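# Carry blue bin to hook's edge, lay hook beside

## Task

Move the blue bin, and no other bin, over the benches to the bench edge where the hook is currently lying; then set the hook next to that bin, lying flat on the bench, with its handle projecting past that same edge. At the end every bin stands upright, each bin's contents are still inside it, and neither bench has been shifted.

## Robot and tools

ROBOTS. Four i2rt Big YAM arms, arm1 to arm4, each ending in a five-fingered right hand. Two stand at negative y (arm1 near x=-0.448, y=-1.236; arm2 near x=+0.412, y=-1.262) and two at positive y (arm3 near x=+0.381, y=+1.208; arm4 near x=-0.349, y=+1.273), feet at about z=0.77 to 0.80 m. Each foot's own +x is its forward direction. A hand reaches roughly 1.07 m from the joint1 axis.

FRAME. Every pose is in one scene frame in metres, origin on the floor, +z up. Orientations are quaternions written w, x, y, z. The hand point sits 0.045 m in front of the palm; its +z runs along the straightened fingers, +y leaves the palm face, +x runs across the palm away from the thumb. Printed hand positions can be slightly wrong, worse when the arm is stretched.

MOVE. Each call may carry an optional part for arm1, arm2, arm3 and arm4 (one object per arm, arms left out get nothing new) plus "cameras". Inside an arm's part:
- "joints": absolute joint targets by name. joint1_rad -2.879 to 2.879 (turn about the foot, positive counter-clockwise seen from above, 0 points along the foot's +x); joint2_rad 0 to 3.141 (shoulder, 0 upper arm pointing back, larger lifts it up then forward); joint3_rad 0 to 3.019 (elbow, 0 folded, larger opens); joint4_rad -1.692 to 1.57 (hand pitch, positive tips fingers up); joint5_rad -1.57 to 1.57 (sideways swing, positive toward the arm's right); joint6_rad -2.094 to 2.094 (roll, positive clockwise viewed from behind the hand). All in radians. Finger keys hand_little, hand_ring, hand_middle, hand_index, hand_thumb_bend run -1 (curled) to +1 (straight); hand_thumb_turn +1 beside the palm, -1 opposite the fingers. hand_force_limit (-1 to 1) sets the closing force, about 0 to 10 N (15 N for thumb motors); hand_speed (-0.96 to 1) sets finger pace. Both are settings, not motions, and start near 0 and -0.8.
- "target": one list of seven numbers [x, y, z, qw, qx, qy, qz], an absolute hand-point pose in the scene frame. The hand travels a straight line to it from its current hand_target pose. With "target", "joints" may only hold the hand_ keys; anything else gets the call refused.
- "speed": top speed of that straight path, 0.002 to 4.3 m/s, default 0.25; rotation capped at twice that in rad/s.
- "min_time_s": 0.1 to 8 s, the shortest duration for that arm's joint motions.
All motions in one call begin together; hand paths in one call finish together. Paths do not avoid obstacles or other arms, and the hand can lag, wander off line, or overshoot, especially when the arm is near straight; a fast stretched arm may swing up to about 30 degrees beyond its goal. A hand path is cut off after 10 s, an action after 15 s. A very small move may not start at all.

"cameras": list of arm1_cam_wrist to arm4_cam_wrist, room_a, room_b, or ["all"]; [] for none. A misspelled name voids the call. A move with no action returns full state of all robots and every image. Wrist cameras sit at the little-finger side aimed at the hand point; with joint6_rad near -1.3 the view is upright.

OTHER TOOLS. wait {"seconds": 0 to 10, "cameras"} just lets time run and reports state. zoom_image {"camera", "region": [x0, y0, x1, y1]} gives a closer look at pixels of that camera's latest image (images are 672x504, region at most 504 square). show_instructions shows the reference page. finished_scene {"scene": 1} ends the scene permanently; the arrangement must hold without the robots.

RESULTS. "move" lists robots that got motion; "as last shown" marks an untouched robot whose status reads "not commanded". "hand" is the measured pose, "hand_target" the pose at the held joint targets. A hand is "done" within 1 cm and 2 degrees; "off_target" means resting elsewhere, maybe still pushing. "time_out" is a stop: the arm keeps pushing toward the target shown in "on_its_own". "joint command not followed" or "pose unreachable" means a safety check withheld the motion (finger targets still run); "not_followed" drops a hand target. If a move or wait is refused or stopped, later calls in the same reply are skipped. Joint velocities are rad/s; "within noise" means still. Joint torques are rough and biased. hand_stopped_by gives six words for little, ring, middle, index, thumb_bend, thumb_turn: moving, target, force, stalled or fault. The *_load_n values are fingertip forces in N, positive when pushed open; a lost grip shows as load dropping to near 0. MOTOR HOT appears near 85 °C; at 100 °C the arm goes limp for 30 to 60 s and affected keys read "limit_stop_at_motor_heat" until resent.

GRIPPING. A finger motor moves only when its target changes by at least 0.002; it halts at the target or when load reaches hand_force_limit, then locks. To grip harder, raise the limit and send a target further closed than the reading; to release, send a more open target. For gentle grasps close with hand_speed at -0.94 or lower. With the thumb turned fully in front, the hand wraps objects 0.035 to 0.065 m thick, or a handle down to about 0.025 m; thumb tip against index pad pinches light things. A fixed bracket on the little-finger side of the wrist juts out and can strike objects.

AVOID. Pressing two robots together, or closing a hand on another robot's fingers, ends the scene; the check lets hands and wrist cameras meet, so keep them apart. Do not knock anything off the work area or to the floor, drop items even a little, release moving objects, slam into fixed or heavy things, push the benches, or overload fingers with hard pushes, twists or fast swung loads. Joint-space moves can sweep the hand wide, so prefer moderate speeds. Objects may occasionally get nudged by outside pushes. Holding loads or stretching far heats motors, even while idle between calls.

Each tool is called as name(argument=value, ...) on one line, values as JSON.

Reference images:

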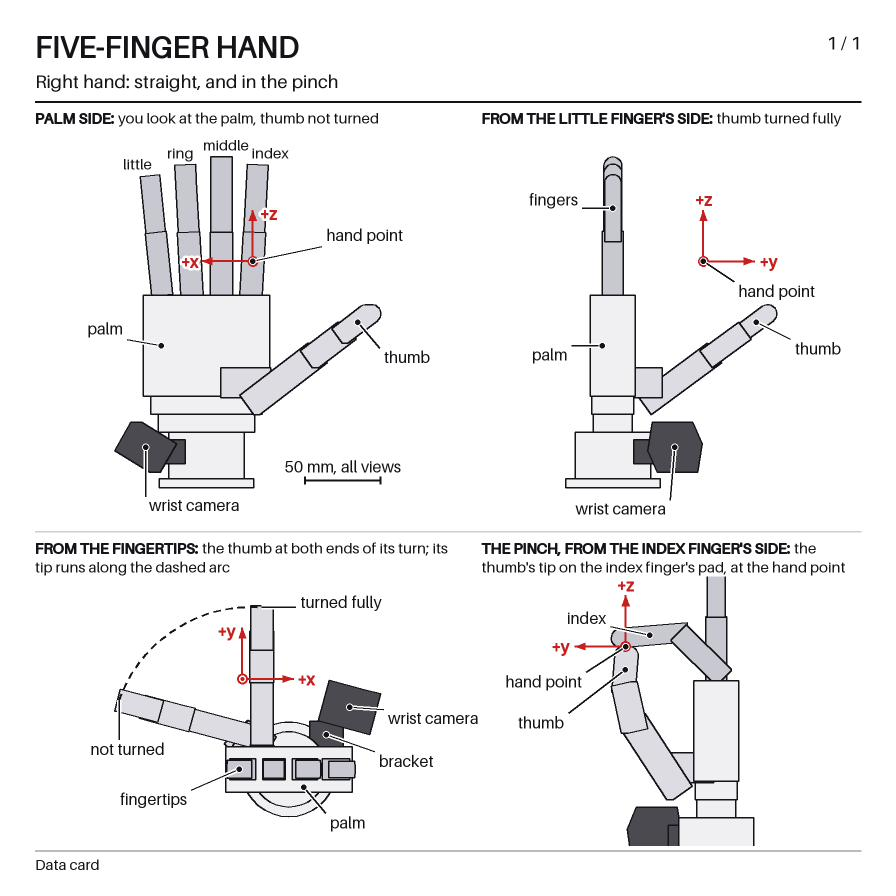

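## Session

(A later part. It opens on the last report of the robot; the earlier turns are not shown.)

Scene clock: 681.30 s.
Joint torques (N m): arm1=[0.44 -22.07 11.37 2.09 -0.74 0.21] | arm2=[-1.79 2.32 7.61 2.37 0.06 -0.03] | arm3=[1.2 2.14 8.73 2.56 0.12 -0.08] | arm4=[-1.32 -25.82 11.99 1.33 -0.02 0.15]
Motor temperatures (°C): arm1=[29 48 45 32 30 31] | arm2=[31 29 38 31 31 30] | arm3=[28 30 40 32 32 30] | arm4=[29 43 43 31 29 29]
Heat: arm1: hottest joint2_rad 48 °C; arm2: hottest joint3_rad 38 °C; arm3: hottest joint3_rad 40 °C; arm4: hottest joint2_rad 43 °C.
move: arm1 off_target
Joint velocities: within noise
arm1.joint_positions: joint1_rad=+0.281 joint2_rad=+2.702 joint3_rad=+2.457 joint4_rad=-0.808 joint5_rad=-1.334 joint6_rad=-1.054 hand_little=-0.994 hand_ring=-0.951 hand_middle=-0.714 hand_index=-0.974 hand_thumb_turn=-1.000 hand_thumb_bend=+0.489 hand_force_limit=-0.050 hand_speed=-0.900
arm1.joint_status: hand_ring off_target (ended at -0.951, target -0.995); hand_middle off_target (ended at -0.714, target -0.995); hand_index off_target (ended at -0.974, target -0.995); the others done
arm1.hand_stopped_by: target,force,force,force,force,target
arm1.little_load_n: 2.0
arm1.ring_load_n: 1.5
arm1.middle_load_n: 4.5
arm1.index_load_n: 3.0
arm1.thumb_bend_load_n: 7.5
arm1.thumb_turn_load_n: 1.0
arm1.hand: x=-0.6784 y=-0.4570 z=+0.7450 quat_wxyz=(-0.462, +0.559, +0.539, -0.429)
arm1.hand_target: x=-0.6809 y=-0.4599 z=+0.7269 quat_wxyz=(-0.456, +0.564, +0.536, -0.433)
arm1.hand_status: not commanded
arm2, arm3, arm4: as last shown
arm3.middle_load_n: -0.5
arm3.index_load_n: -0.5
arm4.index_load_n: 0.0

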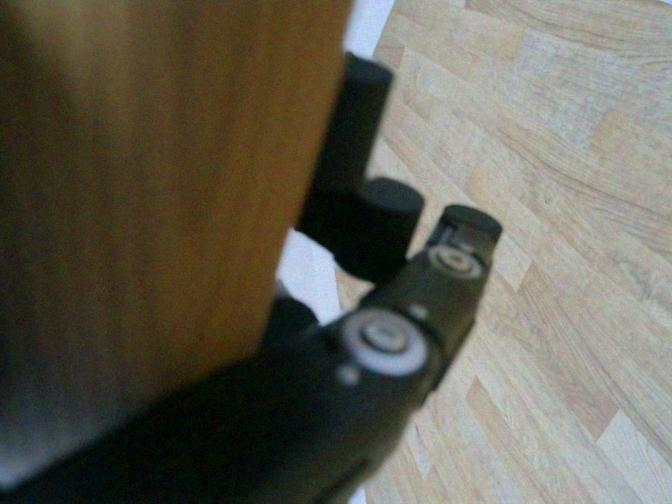

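move(arm1={"target": [-0.668, -0.494, 0.745, 0.4750, -0.5866, -0.5098, 0.4128], "speed": 0.06}, cameras=["room_b", "room_a"])

zoom_image(camera="room_b", region=[230, 230, 350, 340])

Scene clock: 688.43 s.
Joint torques (N m): arm1=[-0.5 -23.82 9.8 2.36 -0.53 0.35] | arm2=[-2.02 2.43 7.58 2.37 0.04 -0.02] | arm3=[0.67 2.43 8.75 2.77 0.12 -0.06] | arm4=[-1.26 -25.05 11.93 1.42 -0.02 0.13]
Motor temperatures (°C): arm1=[29 47 45 32 30 31] | arm2=[31 29 38 31 31 30] | arm3=[28 30 40 32 32 30] | arm4=[29 43 43 31 29 29]
Heat: arm1: hottest joint2_rad 47 °C; arm2: hottest joint3_rad 38 °C; arm3: hottest joint3_rad 40 °C; arm4: hottest joint2_rad 43 °C.
move: arm1 off_target
Joint velocities: within noise
arm1.joint_positions: joint1_rad=+0.279 joint2_rad=+2.505 joint3_rad=+2.001 joint4_rad=-0.368 joint5_rad=-1.294 joint6_rad=-0.842 hand_little=-0.994 hand_ring=-0.951 hand_middle=-0.714 hand_index=-0.975 hand_thumb_turn=-1.000 hand_thumb_bend=+0.489 hand_force_limit=-0.050 hand_speed=-0.900
arm1.joint_status: not commanded
arm1.hand_stopped_by: target,force,force,force,force,target
arm1.little_load_n: 0.5
arm1.ring_load_n: 0.5
arm1.middle_load_n: 5.0
arm1.index_load_n: 0.5
arm1.thumb_bend_load_n: 7.5
arm1.thumb_turn_load_n: 0.5
arm1.hand: x=-0.6746 y=-0.4987 z=+0.7308 quat_wxyz=(-0.469, +0.583, +0.515, -0.418)
arm1.hand_target: x=-0.6686 y=-0.4949 z=+0.7456 quat_wxyz=(-0.474, +0.586, +0.511, -0.413)
arm1.hand_status: off_target (0.016 m and 1.2 deg from the pose sent, 0.038 m and 5.2 deg at the start)
arm2, arm3, arm4: as last shown
arm3.middle_load_n: 0.0
arm3.index_load_n: 0.0
pictures: room_a, room_b

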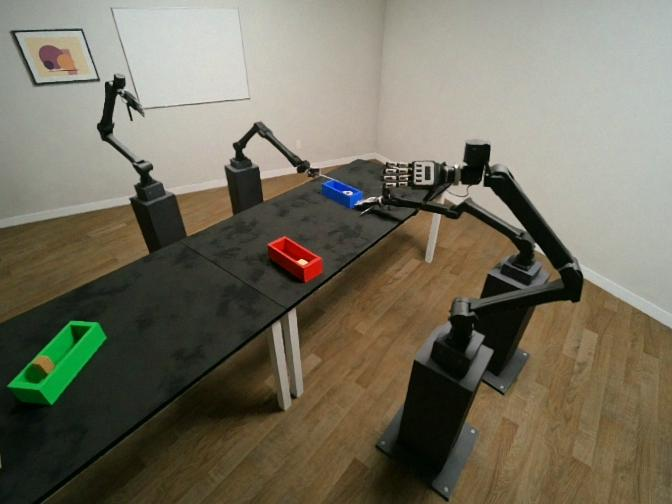

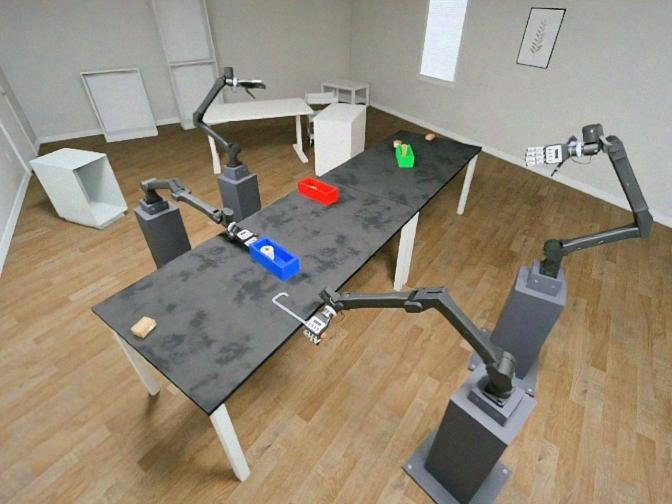

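Scaled by 4.200 from the camera's image (finer frame: 960x720).

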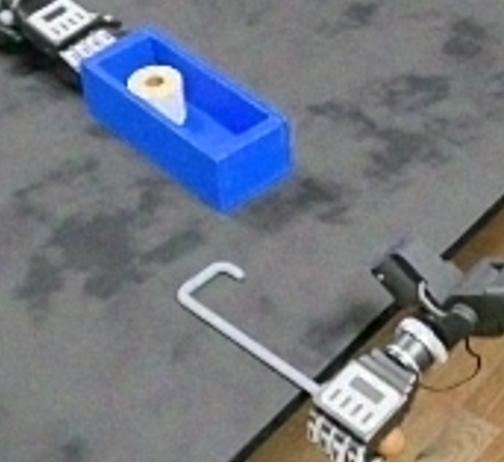

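move(arm1={"target": [-0.668, -0.494, 0.762, 0.4750, -0.5866, -0.5098, 0.4128], "speed": 0.05}, cameras=["room_b", "arm1_cam_wrist"])

zoom_image(camera="room_b", region=[230, 230, 350, 340])

Scene clock: 693.03 s.
Joint torques (N m): arm1=[-0.5 -24.47 10.39 1.39 -0.57 0.29] | arm2=[-1.96 2.32 7.5 2.37 0.08 -0.02] | arm3=[0.26 2.73 8.73 2.62 0.15 -0.08] | arm4=[-1.26 -25.29 11.89 1.4 0 0.11]
Motor temperatures (°C): arm1=[29 48 45 32 30 31] | arm2=[31 29 38 31 31 30] | arm3=[28 30 40 32 32 30] | arm4=[29 43 43 31 29 29]
Heat: arm1: hottest joint2_rad 48 °C; arm2: hottest joint3_rad 38 °C; arm3: hottest joint3_rad 40 °C; arm4: hottest joint2_rad 43 °C.
move: arm1 off_target
Joint velocities: within noise
arm1.joint_positions: joint1_rad=+0.279 joint2_rad=+2.494 joint3_rad=+2.001 joint4_rad=-0.368 joint5_rad=-1.293 joint6_rad=-0.827 hand_little=-0.994 hand_ring=-0.951 hand_middle=-0.714 hand_index=-0.975 hand_thumb_turn=-1.000 hand_thumb_bend=+0.489 hand_force_limit=-0.050 hand_speed=-0.900
arm1.joint_status: not commanded
arm1.hand_stopped_by: target,force,force,force,force,target
arm1.little_load_n: 2.0
arm1.ring_load_n: 0.0
arm1.middle_load_n: 5.0
arm1.index_load_n: 0.0
arm1.thumb_bend_load_n: 7.5
arm1.thumb_turn_load_n: 0.5
arm1.hand: x=-0.6748 y=-0.4976 z=+0.7389 quat_wxyz=(-0.469, +0.585, +0.513, -0.418)
arm1.hand_target: x=-0.6683 y=-0.4936 z=+0.7613 quat_wxyz=(-0.475, +0.587, +0.510, -0.413)
arm1.hand_status: off_target (0.024 m and 1.0 deg from the pose sent, 0.032 m and 1.2 deg at the start)
arm2, arm3, arm4: as last shown
arm4.middle_load_n: -0.5
pictures: arm1_cam_wrist, room_b

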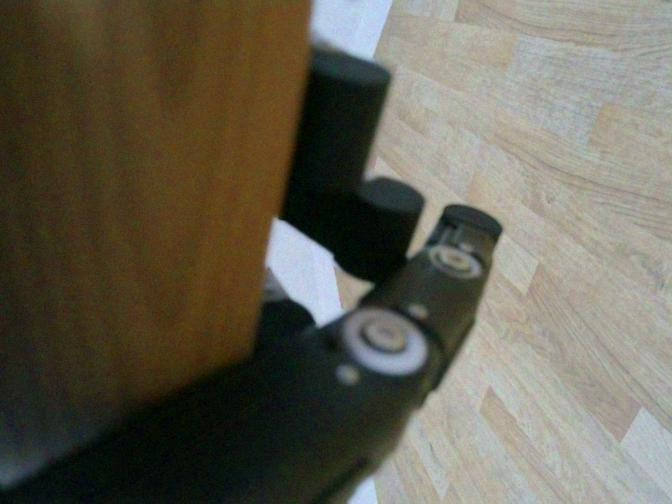

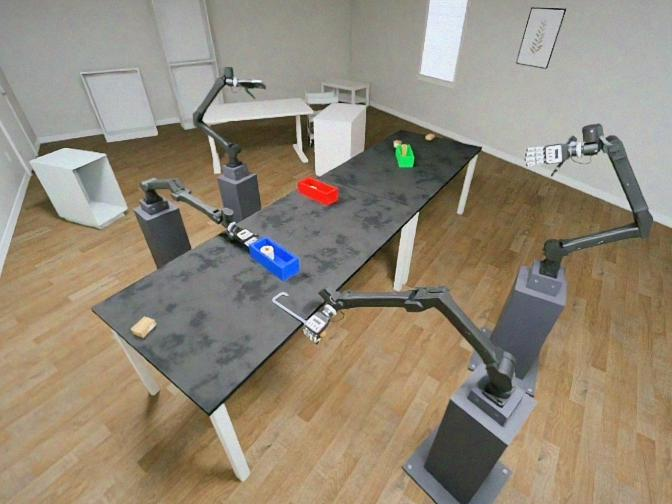

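Scaled by 4.200 from the camera's image (finer frame: 960x720).

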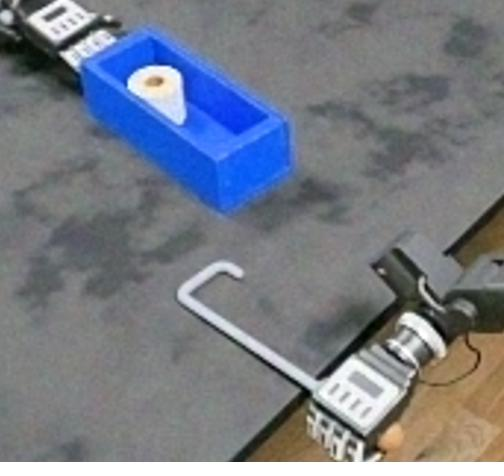

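move(arm1={"target": [-0.668, -0.494, 0.750, 0.4750, -0.5866, -0.5098, 0.4128], "speed": 0.05})

move(arm1={"joints": {"hand_speed": -0.8, "hand_thumb_bend": 1.0, "hand_index": 0.5, "hand_middle": 0.5, "hand_ring": 0.5, "hand_little": 0.5}}, cameras=["arm1_cam_wrist", "room_b"])

zoom_image(camera="room_b", region=[230, 230, 350, 340])

Scene clock: 698.13 s.
Joint torques (N m): arm1=[-0.67 -23.71 10.35 2.13 -0.58 0.27] | arm2=[-1.96 2.32 7.6 2.41 0.06 -0.03] | arm3=[-0.03 2.32 8.96 2.48 0.2 -0.08] | arm4=[-1.49 -25.23 11.95 1.37 -0.02 0.12]
Motor temperatures (°C): arm1=[29 47 45 32 30 31] | arm2=[31 29 38 31 31 30] | arm3=[28 30 40 32 32 30] | arm4=[29 43 43 31 29 29]
Heat: arm1: hottest joint2_rad 47 °C; arm2: hottest joint3_rad 38 °C; arm3: hottest joint3_rad 40 °C; arm4: hottest joint2_rad 43 °C.
move: arm1 off_target
Joint velocities: within noise
arm1.joint_positions: joint1_rad=+0.278 joint2_rad=+2.494 joint3_rad=+1.998 joint4_rad=-0.368 joint5_rad=-1.293 joint6_rad=-0.827 hand_little=-0.994 hand_ring=-0.951 hand_middle=-0.714 hand_index=-0.975 hand_thumb_turn=-1.000 hand_thumb_bend=+0.489 hand_force_limit=-0.050 hand_speed=-0.900
arm1.joint_status: not commanded
arm1.hand_stopped_by: target,force,force,force,force,target
arm1.little_load_n: 1.5
arm1.ring_load_n: 0.0
arm1.middle_load_n: 5.0
arm1.index_load_n: 0.0
arm1.thumb_bend_load_n: 7.5
arm1.thumb_turn_load_n: 0.5
arm1.hand: x=-0.6736 y=-0.4982 z=+0.7377 quat_wxyz=(-0.468, +0.586, +0.512, -0.419)
arm1.hand_target: x=-0.6672 y=-0.4938 z=+0.7498 quat_wxyz=(-0.475, +0.587, +0.510, -0.413)
arm1.hand_status: off_target (0.014 m and 1.1 deg from the pose sent, 0.014 m and 1.0 deg at the start)
arm2, arm3: as last shown
arm3.thumb_turn_load_n: -0.5
arm4.joint_positions: joint1_rad=+0.126 joint2_rad=+2.823 joint3_rad=+2.750 joint4_rad=-0.216 joint5_rad=-0.009 joint6_rad=+0.005 hand_little=+1.000 hand_ring=+1.000 hand_middle=+1.000 hand_index=+1.000 hand_thumb_turn=+1.000 hand_thumb_bend=+1.000 hand_force_limit=+0.000 hand_speed=-0.800
arm4.joint_status: not commanded
arm4.hand_stopped_by: target,target,target,target,target,target
arm4.little_load_n: 0.0
arm4.ring_load_n: 0.0
arm4.middle_load_n: 0.0
arm4.index_load_n: 0.0
arm4.thumb_bend_load_n: 0.0
arm4.thumb_turn_load_n: 0.0
arm4.hand: x=-0.3166 y=+0.2493 z=+0.7895 quat_wxyz=(+0.001, +0.005, -0.802, +0.597)
arm4.hand_target: x=-0.3265 y=+0.2435 z=+0.8129 quat_wxyz=(+0.001, -0.001, -0.793, +0.610)
arm4.hand_status: not commanded
pictures: none

Scene clock: 701.30 s.
Joint torques (N m): arm1=[-0.44 -22.48 10.4 2.18 -0.6 0.27] | arm2=[-2.2 2.26 7.57 2.33 0.05 -0.05] | arm3=[0.32 2.78 8.8 2.56 0.13 -0.1] | arm4=[-1.14 -25.35 11.95 1.37 -0.03 0.14]
Motor temperatures (°C): arm1=[29 47 45 32 30 31] | arm2=[31 29 38 31 31 30] | arm3=[28 30 40 32 32 30] | arm4=[29 43 43 31 29 29]
Heat: arm1: hottest joint2_rad 47 °C; arm2: hottest joint3_rad 38 °C; arm3: hottest joint3_rad 40 °C; arm4: hottest joint2_rad 43 °C.
move: arm1 done
Joint velocities: within noise
arm1.joint_positions: joint1_rad=+0.276 joint2_rad=+2.485 joint3_rad=+1.998 joint4_rad=-0.368 joint5_rad=-1.293 joint6_rad=-0.827 hand_little=+0.500 hand_ring=+0.500 hand_middle=+0.500 hand_index=+0.500 hand_thumb_turn=-1.000 hand_thumb_bend=+1.000 hand_force_limit=-0.050 hand_speed=-0.800
arm1.joint_status: all done
arm1.hand_stopped_by: target,target,target,target,target,target
arm1.little_load_n: 0.0
arm1.ring_load_n: 0.0
arm1.middle_load_n: 0.0
arm1.index_load_n: 0.0
arm1.thumb_bend_load_n: 0.0
arm1.thumb_turn_load_n: 0.0
arm1.hand: x=-0.6726 y=-0.4965 z=+0.7444 quat_wxyz=(-0.471, +0.584, +0.513, -0.416)
arm1.hand_target: x=-0.6677 y=-0.4940 z=+0.7495 quat_wxyz=(-0.475, +0.587, +0.510, -0.413)
arm1.hand_status: not commanded
arm2, arm3, arm4: as last shown
arm3.index_load_n: -0.5
arm3.thumb_turn_load_n: 0.0

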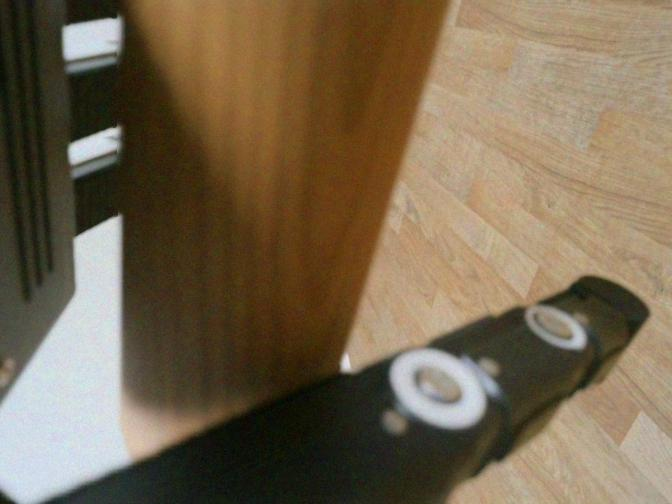

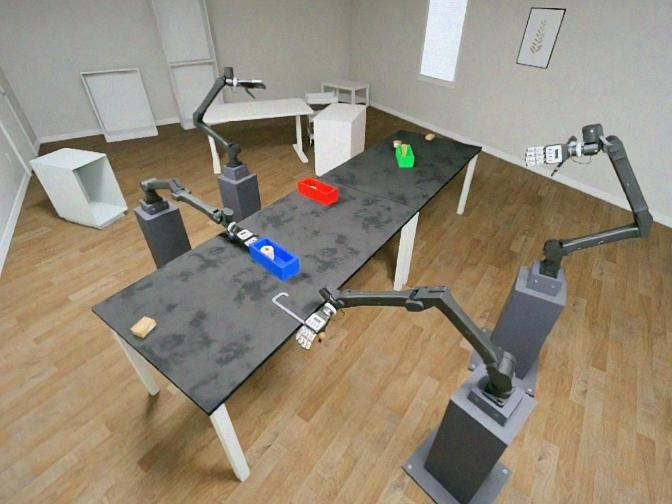

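Scaled by 4.200 from the camera's image (finer frame: 960x720).

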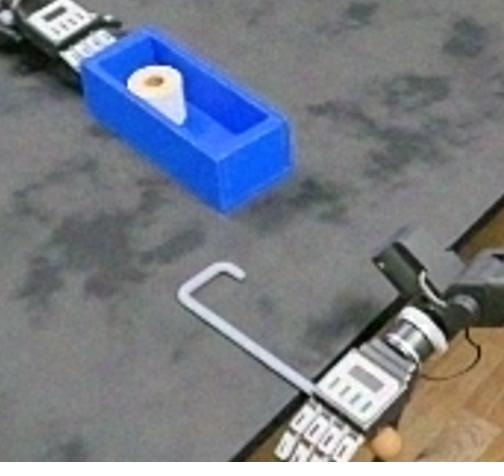

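move(arm1={"target": [-0.648, -0.496, 0.740, 0.3141, -0.6735, -0.6064, 0.2828], "speed": 0.08}, cameras=["arm1_cam_wrist", "room_b"])

zoom_image(camera="room_b", region=[230, 230, 350, 340])

Scene clock: 712.27 s.
Joint torques (N m): arm1=[0.03 -18.96 15.75 0.84 -0.36 -0.01] | arm2=[-2.02 2.49 7.5 2.35 0.06 -0.02] | arm3=[0.21 2.49 8.91 2.63 0.14 -0.08] | arm4=[-1.08 -25.41 11.9 1.43 -0.01 0.14]
Motor temperatures (°C): arm1=[29 46 45 32 29 31] | arm2=[31 29 38 31 31 30] | arm3=[28 30 40 33 32 30] | arm4=[29 43 43 31 29 29]
Heat: arm1: hottest joint2_rad 46 °C; arm2: hottest joint3_rad 38 °C; arm3: hottest joint3_rad 40 °C; arm4: hottest joint2_rad 43 °C.
move: arm1 off_target
Joint velocities: within noise
arm1.joint_positions: joint1_rad=+0.324 joint2_rad=+2.487 joint3_rad=+2.276 joint4_rad=-1.097 joint5_rad=-0.854 joint6_rad=-1.214 hand_little=+0.500 hand_ring=+0.500 hand_middle=+0.500 hand_index=+0.500 hand_thumb_turn=-1.000 hand_thumb_bend=+1.000 hand_force_limit=-0.050 hand_speed=-0.800
arm1.joint_status: not commanded
arm1.hand_stopped_by: target,target,target,target,target,target
arm1.little_load_n: 0.0
arm1.ring_load_n: 0.0
arm1.middle_load_n: 0.0
arm1.index_load_n: 0.0
arm1.thumb_bend_load_n: 0.0
arm1.thumb_turn_load_n: 0.0
arm1.hand: x=-0.6439 y=-0.5024 z=+0.7567 quat_wxyz=(-0.318, +0.679, +0.598, -0.284)
arm1.hand_target: x=-0.6476 y=-0.4964 z=+0.7408 quat_wxyz=(-0.315, +0.674, +0.606, -0.281)
arm1.hand_status: off_target (0.018 m and 1.3 deg from the pose sent, 0.025 m and 28.0 deg at the start)
arm2.joint_positions: joint1_rad=+0.142 joint2_rad=+0.612 joint3_rad=+1.479 joint4_rad=-1.291 joint5_rad=+0.235 joint6_rad=-1.394 hand_little=+1.000 hand_ring=+1.000 hand_middle=+1.000 hand_index=+1.000 hand_thumb_turn=+1.000 hand_thumb_bend=+1.000 hand_force_limit=+0.000 hand_speed=-0.800
arm2.joint_status: not commanded
arm2.hand_stopped_by: target,target,target,target,target,target
arm2.little_load_n: 0.0
arm2.ring_load_n: 0.0
arm2.middle_load_n: 0.0
arm2.index_load_n: 0.5
arm2.thumb_bend_load_n: 0.0
arm2.thumb_turn_load_n: 0.0
arm2.hand: x=+0.4659 y=-1.0357 z=+1.3564 quat_wxyz=(-0.400, +0.622, +0.560, +0.374)
arm2.hand_target: x=+0.4665 y=-1.0378 z=+1.3639 quat_wxyz=(-0.407, +0.619, +0.555, +0.378)
arm2.hand_status: not commanded
arm3.joint_positions: joint1_rad=+0.299 joint2_rad=+0.625 joint3_rad=+1.390 joint4_rad=-0.819 joint5_rad=-0.214 joint6_rad=-0.801 hand_little=+1.000 hand_ring=+1.000 hand_middle=+1.000 hand_index=+1.000 hand_thumb_turn=+1.000 hand_thumb_bend=+1.000 hand_force_limit=+0.000 hand_speed=-0.800
arm3.joint_status: not commanded
arm3.hand_stopped_by: target,target,target,target,target,target
arm3.little_load_n: 0.0
arm3.ring_load_n: 0.0
arm3.middle_load_n: 0.0
arm3.index_load_n: 0.0
arm3.thumb_bend_load_n: 0.0
arm3.thumb_turn_load_n: 0.0
arm3.hand: x=+0.4835 y=+0.9396 z=+1.3986 quat_wxyz=(+0.092, +0.439, -0.572, +0.687)
arm3.hand_target: x=+0.4828 y=+0.9413 z=+1.4112 quat_wxyz=(+0.096, +0.434, -0.561, +0.698)
arm3.hand_status: not commanded
arm4: as last shown

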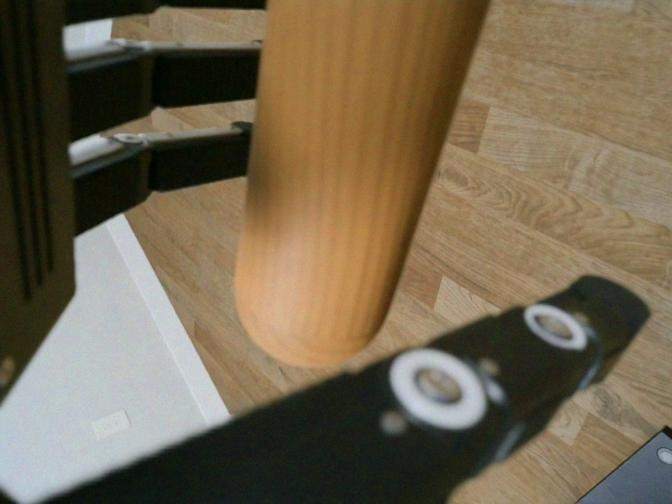

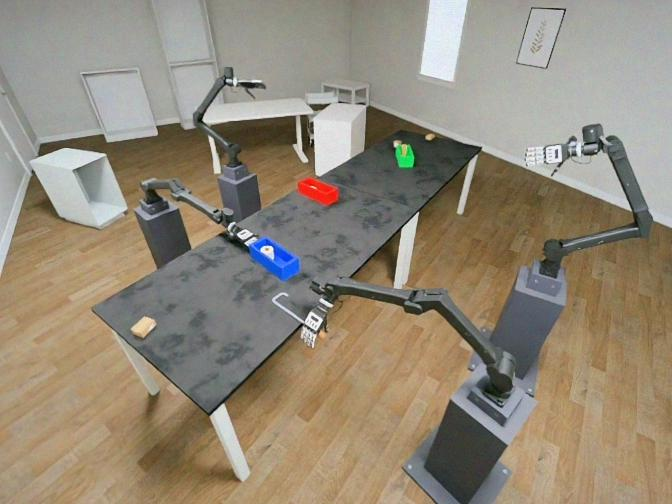

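Scaled by 4.200 from the camera's image (finer frame: 960x720).

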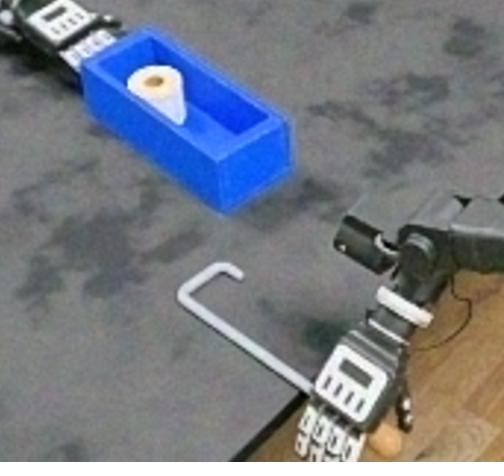

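move(arm1={"target": [-0.656, -0.485, 0.716, 0.3141, -0.6735, -0.6064, 0.2828], "speed": 0.05}, cameras=["arm1_cam_wrist", "room_b"])

zoom_image(camera="room_b", region=[230, 230, 350, 340])

Scene clock: 717.40 s.
Joint torques (N m): arm1=[0.62 -19.96 15.61 0.98 -0.4 0.09] | arm2=[-2.32 2.49 7.57 2.29 0.05 -0.02] | arm3=[-0.03 2.2 8.83 2.61 0.15 -0.15] | arm4=[-1.44 -25.05 11.97 1.39 -0.03 0.16]
Motor temperatures (°C): arm1=[29 46 45 32 29 31] | arm2=[31 29 38 31 31 30] | arm3=[28 30 40 33 32 30] | arm4=[29 44 43 31 29 29]
Heat: arm1: hottest joint2_rad 46 °C; arm2: hottest joint3_rad 38 °C; arm3: hottest joint3_rad 40 °C; arm4: hottest joint2_rad 44 °C.
move: arm1 off_target
Joint velocities: within noise
arm1.joint_positions: joint1_rad=+0.333 joint2_rad=+2.559 joint3_rad=+2.348 joint4_rad=-1.097 joint5_rad=-0.852 joint6_rad=-1.214 hand_little=+0.500 hand_ring=+0.500 hand_middle=+0.500 hand_index=+0.500 hand_thumb_turn=-1.000 hand_thumb_bend=+1.000 hand_force_limit=-0.050 hand_speed=-0.800
arm1.joint_status: not commanded
arm1.hand_stopped_by: target,target,target,target,target,target
arm1.little_load_n: 0.0
arm1.ring_load_n: 0.0
arm1.middle_load_n: 0.0
arm1.index_load_n: 0.0
arm1.thumb_bend_load_n: 0.0
arm1.thumb_turn_load_n: 0.0
arm1.hand: x=-0.6516 y=-0.4922 z=+0.7314 quat_wxyz=(-0.317, +0.676, +0.601, -0.285)
arm1.hand_target: x=-0.6557 y=-0.4864 z=+0.7155 quat_wxyz=(-0.315, +0.674, +0.606, -0.282)
arm1.hand_status: off_target (0.018 m and 0.8 deg from the pose sent, 0.046 m and 1.3 deg at the start)
arm2, arm3, arm4: as last shown
arm2.index_load_n: 0.0
arm2.thumb_turn_load_n: 0.5

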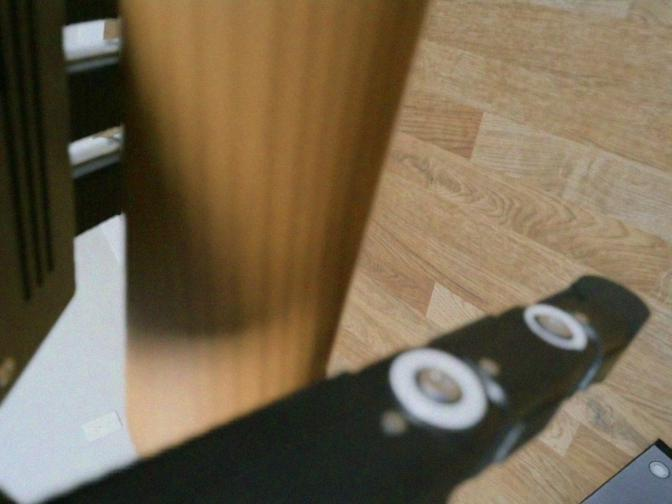

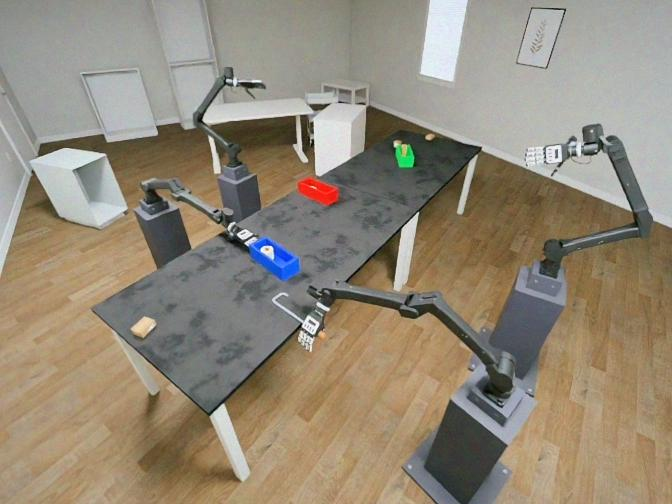

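Scaled by 4.200 from the camera's image (finer frame: 960x720).

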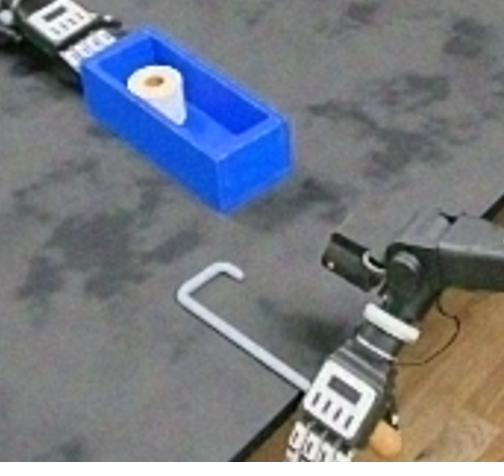

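move(arm1={"joints": {"hand_speed": -0.85, "hand_force_limit": -0.4, "hand_index": -1.0, "hand_middle": -1.0, "hand_ring": -1.0, "hand_little": -1.0}}, cameras=["arm1_cam_wrist", "room_b"])

zoom_image(camera="room_b", region=[230, 230, 350, 340])

Scene clock: 723.17 s.
Joint torques (N m): arm1=[0.62 -21.19 15.49 1.01 -0.53 0.12] | arm2=[-2.26 2.43 7.58 2.39 0.04 -0.04] | arm3=[0.32 2.2 8.59 2.59 0.15 -0.05] | arm4=[-1.49 -25.17 11.92 1.33 -0.06 0.15]
Motor temperatures (°C): arm1=[29 46 47 32 29 31] | arm2=[31 29 38 31 31 30] | arm3=[28 30 40 33 32 30] | arm4=[29 44 43 31 29 29]
Heat: arm1: hottest joint3_rad 47 °C; arm2: hottest joint3_rad 38 °C; arm3: hottest joint3_rad 40 °C; arm4: hottest joint2_rad 44 °C.
move: arm1 done
Joint velocities: within noise
arm1.joint_positions: joint1_rad=+0.335 joint2_rad=+2.574 joint3_rad=+2.348 joint4_rad=-1.097 joint5_rad=-0.849 joint6_rad=-1.218 hand_little=-1.000 hand_ring=-1.000 hand_middle=-0.998 hand_index=-1.000 hand_thumb_turn=-1.000 hand_thumb_bend=+1.000 hand_force_limit=-0.400 hand_speed=-0.850
arm1.joint_status: all done
arm1.hand_stopped_by: target,target,force,target,target,target
arm1.little_load_n: 0.0
arm1.ring_load_n: 1.0
arm1.middle_load_n: 2.5
arm1.index_load_n: 1.5
arm1.thumb_bend_load_n: 0.0
arm1.thumb_turn_load_n: 0.0
arm1.hand: x=-0.6517 y=-0.4947 z=+0.7195 quat_wxyz=(-0.311, +0.678, +0.601, -0.287)
arm1.hand_target: x=-0.6558 y=-0.4862 z=+0.7163 quat_wxyz=(-0.315, +0.674, +0.606, -0.282)
arm1.hand_status: not commanded
arm2, arm3, arm4: as last shown
arm2.thumb_turn_load_n: 0.0

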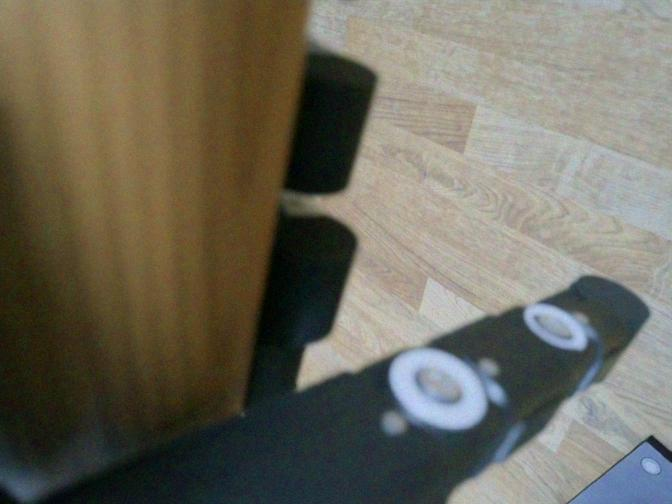

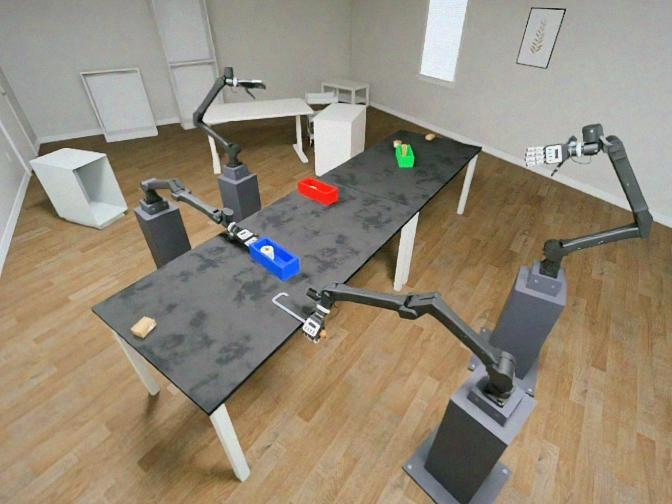

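Scaled by 4.200 from the camera's image (finer frame: 960x720).

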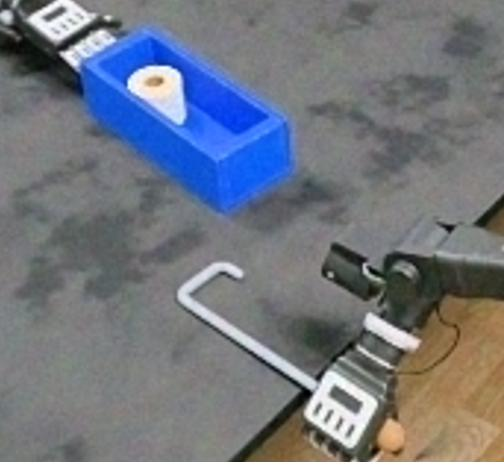

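move(arm1={"joints": {"hand_speed": -0.85, "hand_force_limit": 0.05, "hand_thumb_bend": -1.0}}, cameras=["arm1_cam_wrist", "room_b"])

zoom_image(camera="room_b", region=[230, 230, 350, 340])

Scene clock: 732.87 s.
Joint torques (N m): arm1=[0.09 -21.25 15.5 1.09 -0.54 0.09] | arm2=[-2.14 2.32 7.47 2.26 0.04 -0.03] | arm3=[1.08 2.26 8.8 2.7 0.1 -0.07] | arm4=[-1.14 -25.35 11.97 1.28 -0.01 0.14]
Motor temperatures (°C): arm1=[29 45 48 32 29 31] | arm2=[31 29 38 31 31 30] | arm3=[28 30 40 33 32 30] | arm4=[29 44 44 31 29 29]
Heat: arm1: hottest joint3_rad 48 °C; arm2: hottest joint3_rad 38 °C; arm3: hottest joint3_rad 40 °C; arm4: hottest joint2_rad 44 °C.
move: arm1 off_target
Joint velocities: within noise
arm1.joint_positions: joint1_rad=+0.338 joint2_rad=+2.574 joint3_rad=+2.348 joint4_rad=-1.097 joint5_rad=-0.849 joint6_rad=-1.219 hand_little=-1.000 hand_ring=-1.000 hand_middle=-0.998 hand_index=-1.000 hand_thumb_turn=-1.000 hand_thumb_bend=+0.489 hand_force_limit=+0.050 hand_speed=-0.850
arm1.joint_status: hand_thumb_bend off_target (ended at +0.489, target -1.000); the others done
arm1.hand_stopped_by: target,target,force,target,force,target
arm1.little_load_n: 0.0
arm1.ring_load_n: 1.0
arm1.middle_load_n: 1.5
arm1.index_load_n: 1.0
arm1.thumb_bend_load_n: 8.0
arm1.thumb_turn_load_n: 1.5
arm1.hand: x=-0.6540 y=-0.4953 z=+0.7195 quat_wxyz=(-0.310, +0.677, +0.603, -0.287)
arm1.hand_target: x=-0.6562 y=-0.4864 z=+0.7163 quat_wxyz=(-0.315, +0.673, +0.606, -0.282)
arm1.hand_status: not commanded
arm2, arm3, arm4: as last shown

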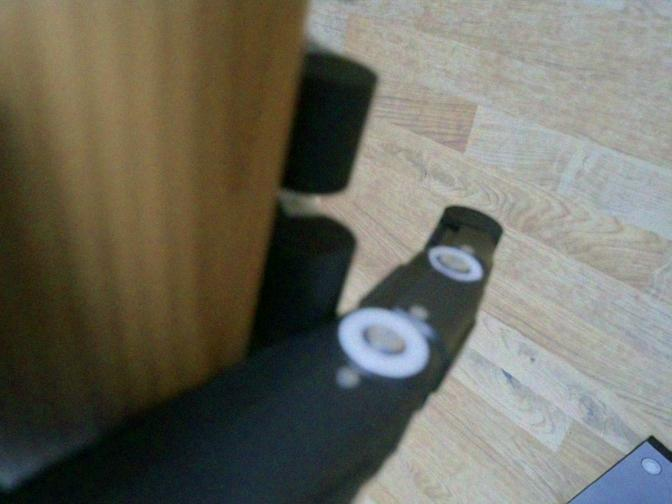

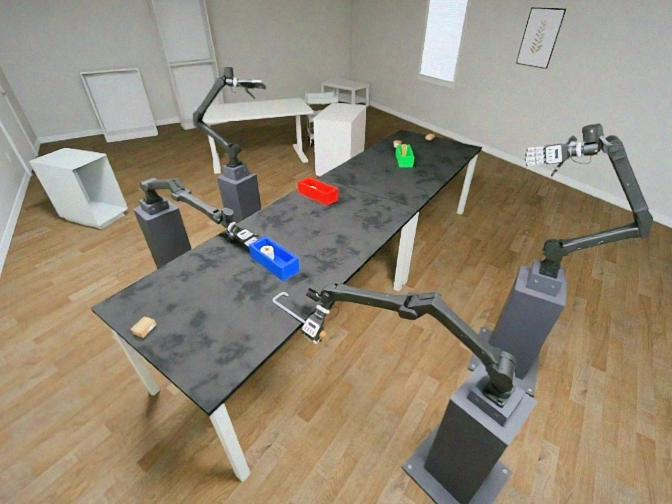

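Scaled by 4.200 from the camera's image (finer frame: 960x720).

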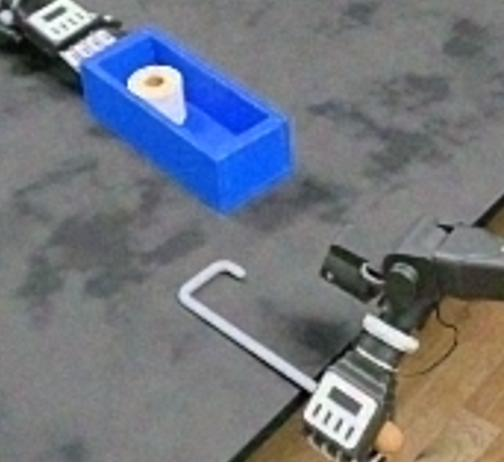

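move(arm1={"joints": {"hand_speed": -0.9, "hand_force_limit": 0.3, "hand_thumb_bend": -0.99}})

Scene clock: 735.23 s.
Joint torques (N m): arm1=[-0.03 -20.72 15.54 0.98 -0.55 0.12] | arm2=[-2.37 2.9 7.6 2.33 0.05 -0.03] | arm3=[0.79 2.14 8.7 2.52 0.14 -0.1] | arm4=[-1.03 -25 11.92 1.35 -0.05 0.13]
Motor temperatures (°C): arm1=[29 45 49 32 29 31] | arm2=[31 29 38 31 31 30] | arm3=[28 30 40 33 32 30] | arm4=[29 44 44 31 29 29]
Heat: arm1: hottest joint3_rad 49 °C; arm2: hottest joint3_rad 38 °C; arm3: hottest joint3_rad 40 °C; arm4: hottest joint2_rad 44 °C.
move: arm1 off_target
Joint velocities: within noise
arm1.joint_positions: joint1_rad=+0.338 joint2_rad=+2.574 joint3_rad=+2.348 joint4_rad=-1.097 joint5_rad=-0.849 joint6_rad=-1.219 hand_little=-1.000 hand_ring=-1.000 hand_middle=-0.998 hand_index=-1.000 hand_thumb_turn=-1.000 hand_thumb_bend=+0.474 hand_force_limit=+0.300 hand_speed=-0.900
arm1.joint_status: hand_thumb_bend off_target (ended at +0.474, target -0.990); the others done
arm1.hand_stopped_by: target,target,force,target,force,target
arm1.little_load_n: 0.0
arm1.ring_load_n: 1.0
arm1.middle_load_n: 1.0
arm1.index_load_n: 1.0
arm1.thumb_bend_load_n: 10.0
arm1.thumb_turn_load_n: 2.0
arm1.hand: x=-0.6540 y=-0.4953 z=+0.7195 quat_wxyz=(-0.310, +0.677, +0.603, -0.287)
arm1.hand_target: x=-0.6562 y=-0.4863 z=+0.7163 quat_wxyz=(-0.315, +0.673, +0.606, -0.282)
arm1.hand_status: not commanded
arm2, arm3, arm4: as last shown
arm2.thumb_bend_load_n: 0.5
pictures: none

move(arm1={"target": [-0.640, -0.495, 0.86, 0.4822, -0.5953, -0.5509, 0.3311], "speed": 0.1}, cameras=["arm1_cam_wrist", "room_a", "room_b"])

zoom_image(camera="room_b", region=[230, 230, 350, 340])

zoom_image(camera="room_a", region=[285, 135, 365, 205])

Scene clock: 754.87 s.
Joint torques (N m): arm1=[-0.56 -24.7 12.07 3.04 -1.41 -0.04] | arm2=[-1.96 2.55 7.47 2.32 0.04 -0.02] | arm3=[0.73 1.73 8.72 2.69 0.11 -0.15] | arm4=[-1.08 -25.64 11.99 1.43 -0.02 0.12]
Motor temperatures (°C): arm1=[29 44 50 32 29 31] | arm2=[31 29 38 31 31 30] | arm3=[28 30 40 33 32 30] | arm4=[29 44 44 31 29 29]
Heat: arm1: hottest joint3_rad 50 °C; arm2: hottest joint3_rad 38 °C; arm3: hottest joint3_rad 40 °C; arm4: hottest joint2_rad 44 °C.
move: arm1 off_target
Joint velocities: within noise
arm1.joint_positions: joint1_rad=+0.256 joint2_rad=+2.321 joint3_rad=+1.972 joint4_rad=-0.673 joint5_rad=-1.149 joint6_rad=-0.998 hand_little=-1.000 hand_ring=-0.999 hand_middle=-0.998 hand_index=-0.999 hand_thumb_turn=-1.000 hand_thumb_bend=+0.474 hand_force_limit=+0.300 hand_speed=-0.900
arm1.joint_status: not commanded
arm1.hand_stopped_by: target,target,force,target,force,target
arm1.little_load_n: 0.0
arm1.ring_load_n: 4.0
arm1.middle_load_n: 3.0
arm1.index_load_n: 1.5
arm1.thumb_bend_load_n: 8.0
arm1.thumb_turn_load_n: 1.5
arm1.hand: x=-0.6403 y=-0.5082 z=+0.8129 quat_wxyz=(-0.444, +0.628, +0.530, -0.357)
arm1.hand_target: x=-0.6370 y=-0.4945 z=+0.8595 quat_wxyz=(-0.482, +0.597, +0.550, -0.331)
arm1.hand_status: off_target (0.049 m and 6.9 deg from the pose sent, 0.141 m and 23.2 deg at the start)
arm2, arm3, arm4: as last shown
arm2.thumb_bend_load_n: 0.0

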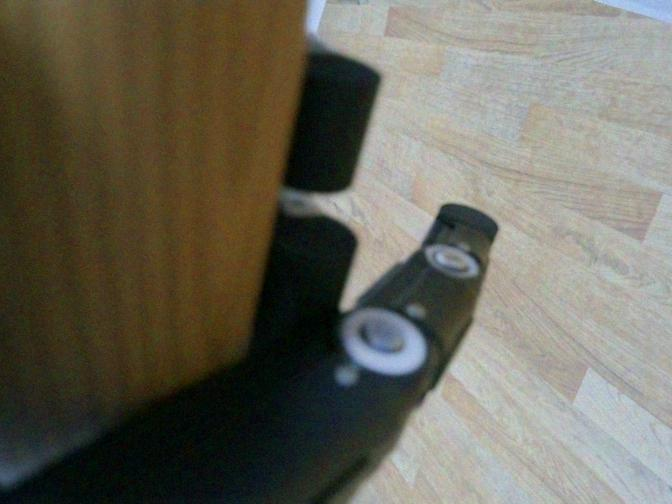

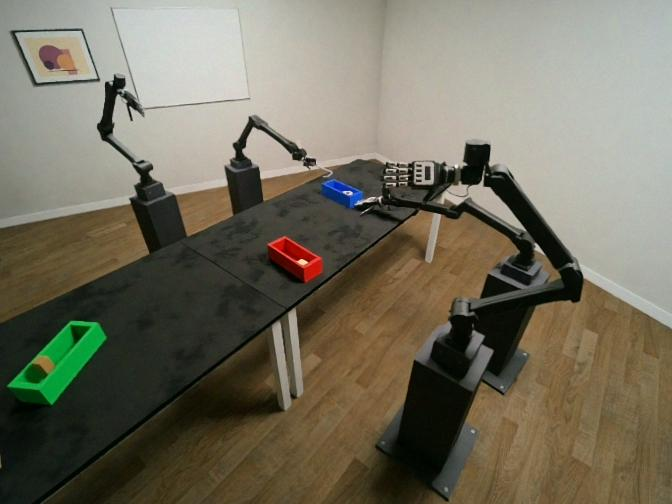

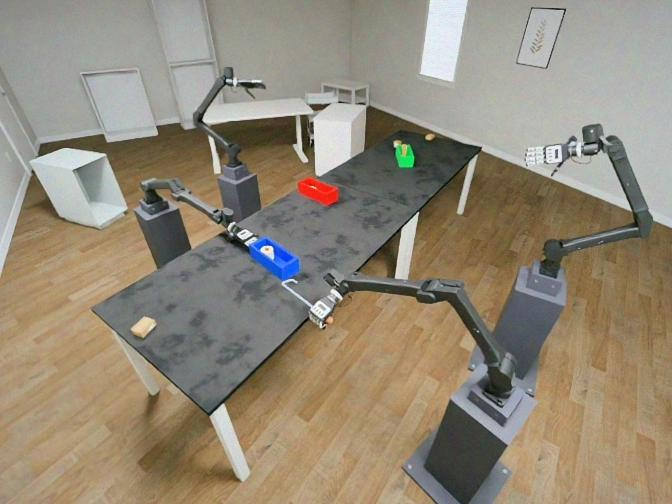

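Scaled by 4.200 from the camera's image (finer frame: 960x720).

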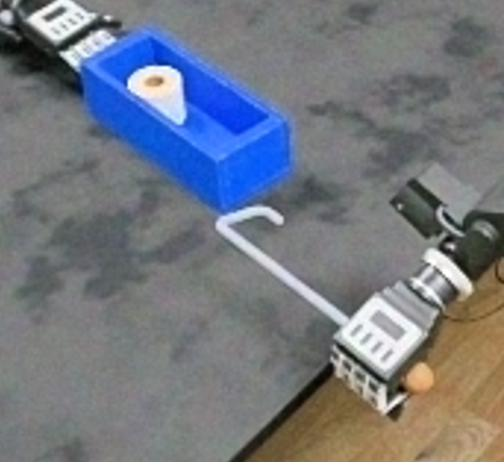

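Scaled by 6.300 from the camera's image (finer frame: 960x720).

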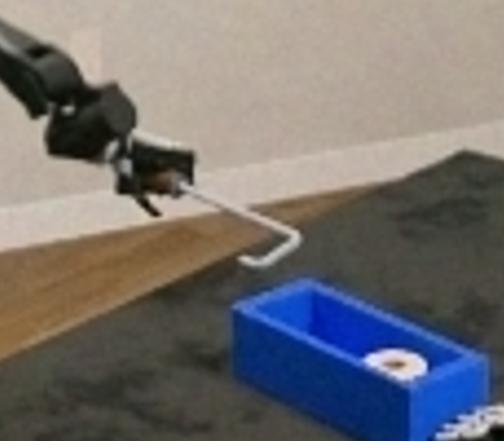

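move(arm1={"target": [-0.630, -0.465, 0.98, 0.5771, -0.5671, -0.4599, 0.3660], "speed": 0.1}, cameras=["room_a", "room_b"])

zoom_image(camera="room_b", region=[230, 230, 350, 340])

zoom_image(camera="room_a", region=[285, 135, 365, 205])

Scene clock: 770.87 s.
Joint torques (N m): arm1=[-0.67 -24.29 12.85 3.59 -0.3 -0.11] | arm2=[-1.9 2.61 7.53 2.29 0.07 -0.03] | arm3=[0.03 2.37 8.75 2.78 0.18 -0.1] | arm4=[-1.55 -25.11 12.01 1.43 -0.03 0.13]
Motor temperatures (°C): arm1=[29 45 49 32 30 31] | arm2=[31 29 39 31 31 30] | arm3=[28 30 40 33 32 30] | arm4=[29 44 44 31 29 29]
Heat: arm1: hottest joint3_rad 49 °C; arm2: hottest joint3_rad 39 °C; arm3: hottest joint3_rad 40 °C; arm4: hottest joint2_rad 44 °C.
move: arm1 off_target
Joint velocities: within noise
arm1.joint_positions: joint1_rad=+0.219 joint2_rad=+2.235 joint3_rad=+1.903 joint4_rad=+0.009 joint5_rad=-1.248 joint6_rad=-0.294 hand_little=-1.000 hand_ring=-0.999 hand_middle=-0.998 hand_index=-0.999 hand_thumb_turn=-1.000 hand_thumb_bend=+0.474 hand_force_limit=+0.300 hand_speed=-0.900
arm1.joint_status: not commanded
arm1.hand_stopped_by: target,target,force,target,force,target
arm1.little_load_n: 0.0
arm1.ring_load_n: 3.5
arm1.middle_load_n: 3.0
arm1.index_load_n: 1.5
arm1.thumb_bend_load_n: 8.0
arm1.thumb_turn_load_n: 2.0
arm1.hand: x=-0.6385 y=-0.4707 z=+0.9300 quat_wxyz=(-0.539, +0.600, +0.437, -0.399)
arm1.hand_target: x=-0.6329 y=-0.4652 z=+0.9782 quat_wxyz=(-0.575, +0.567, +0.461, -0.367)
arm1.hand_status: off_target (0.051 m and 7.4 deg from the pose sent, 0.173 m and 18.6 deg at the start)
arm2, arm3: as last shown
arm3.middle_load_n: -0.5
arm4.joint_positions: joint1_rad=+0.126 joint2_rad=+2.823 joint3_rad=+2.750 joint4_rad=-0.216 joint5_rad=-0.009 joint6_rad=+0.005 hand_little=+1.000 hand_ring=+1.000 hand_middle=+1.000 hand_index=+1.000 hand_thumb_turn=+1.000 hand_thumb_bend=+1.000 hand_force_limit=+0.000 hand_speed=-0.800
arm4.joint_status: not commanded
arm4.hand_stopped_by: target,target,target,target,target,target
arm4.little_load_n: 0.0
arm4.ring_load_n: 0.0
arm4.middle_load_n: 0.0
arm4.index_load_n: 0.0
arm4.thumb_bend_load_n: 0.0
arm4.thumb_turn_load_n: -0.5
arm4.hand: x=-0.3166 y=+0.2493 z=+0.7895 quat_wxyz=(+0.001, +0.005, -0.802, +0.597)
arm4.hand_target: x=-0.3265 y=+0.2435 z=+0.8129 quat_wxyz=(+0.001, -0.001, -0.793, +0.610)
arm4.hand_status: not commanded

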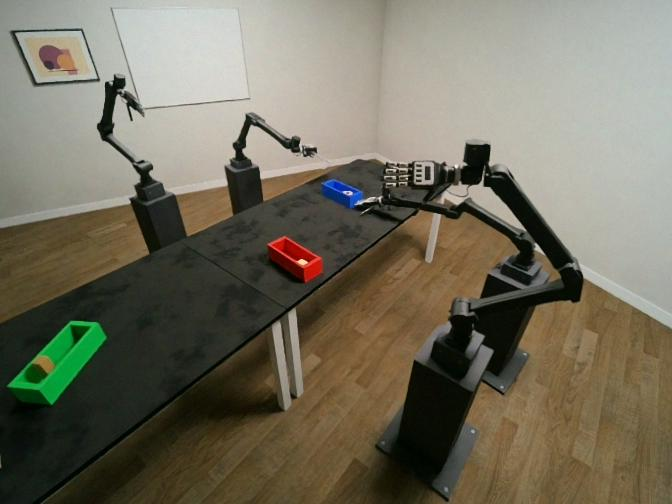

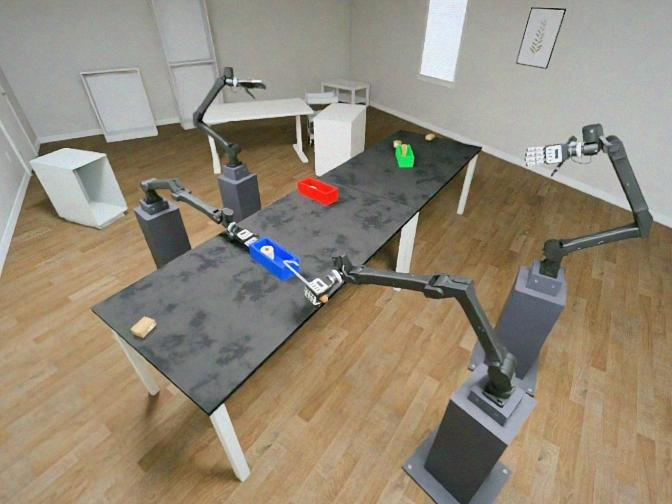

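Scaled by 4.200 from the camera's image (finer frame: 960x720).

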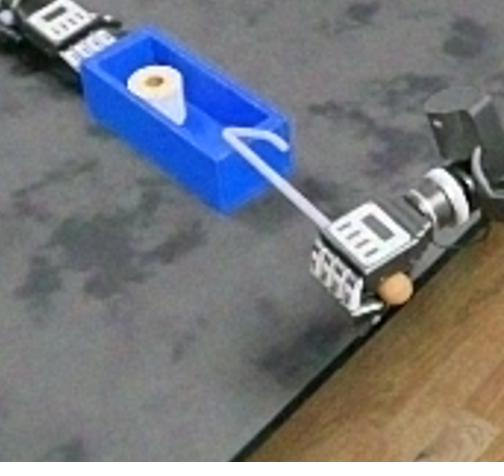

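Scaled by 6.300 from the camera's image (finer frame: 960x720).

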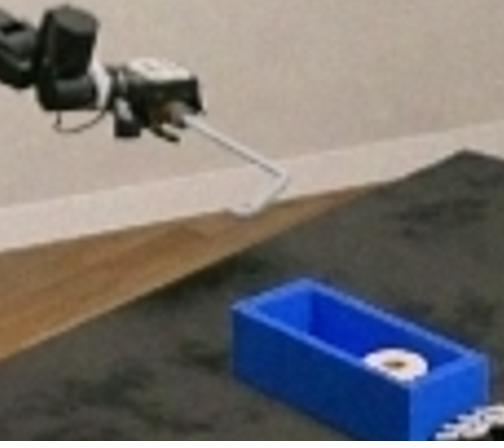

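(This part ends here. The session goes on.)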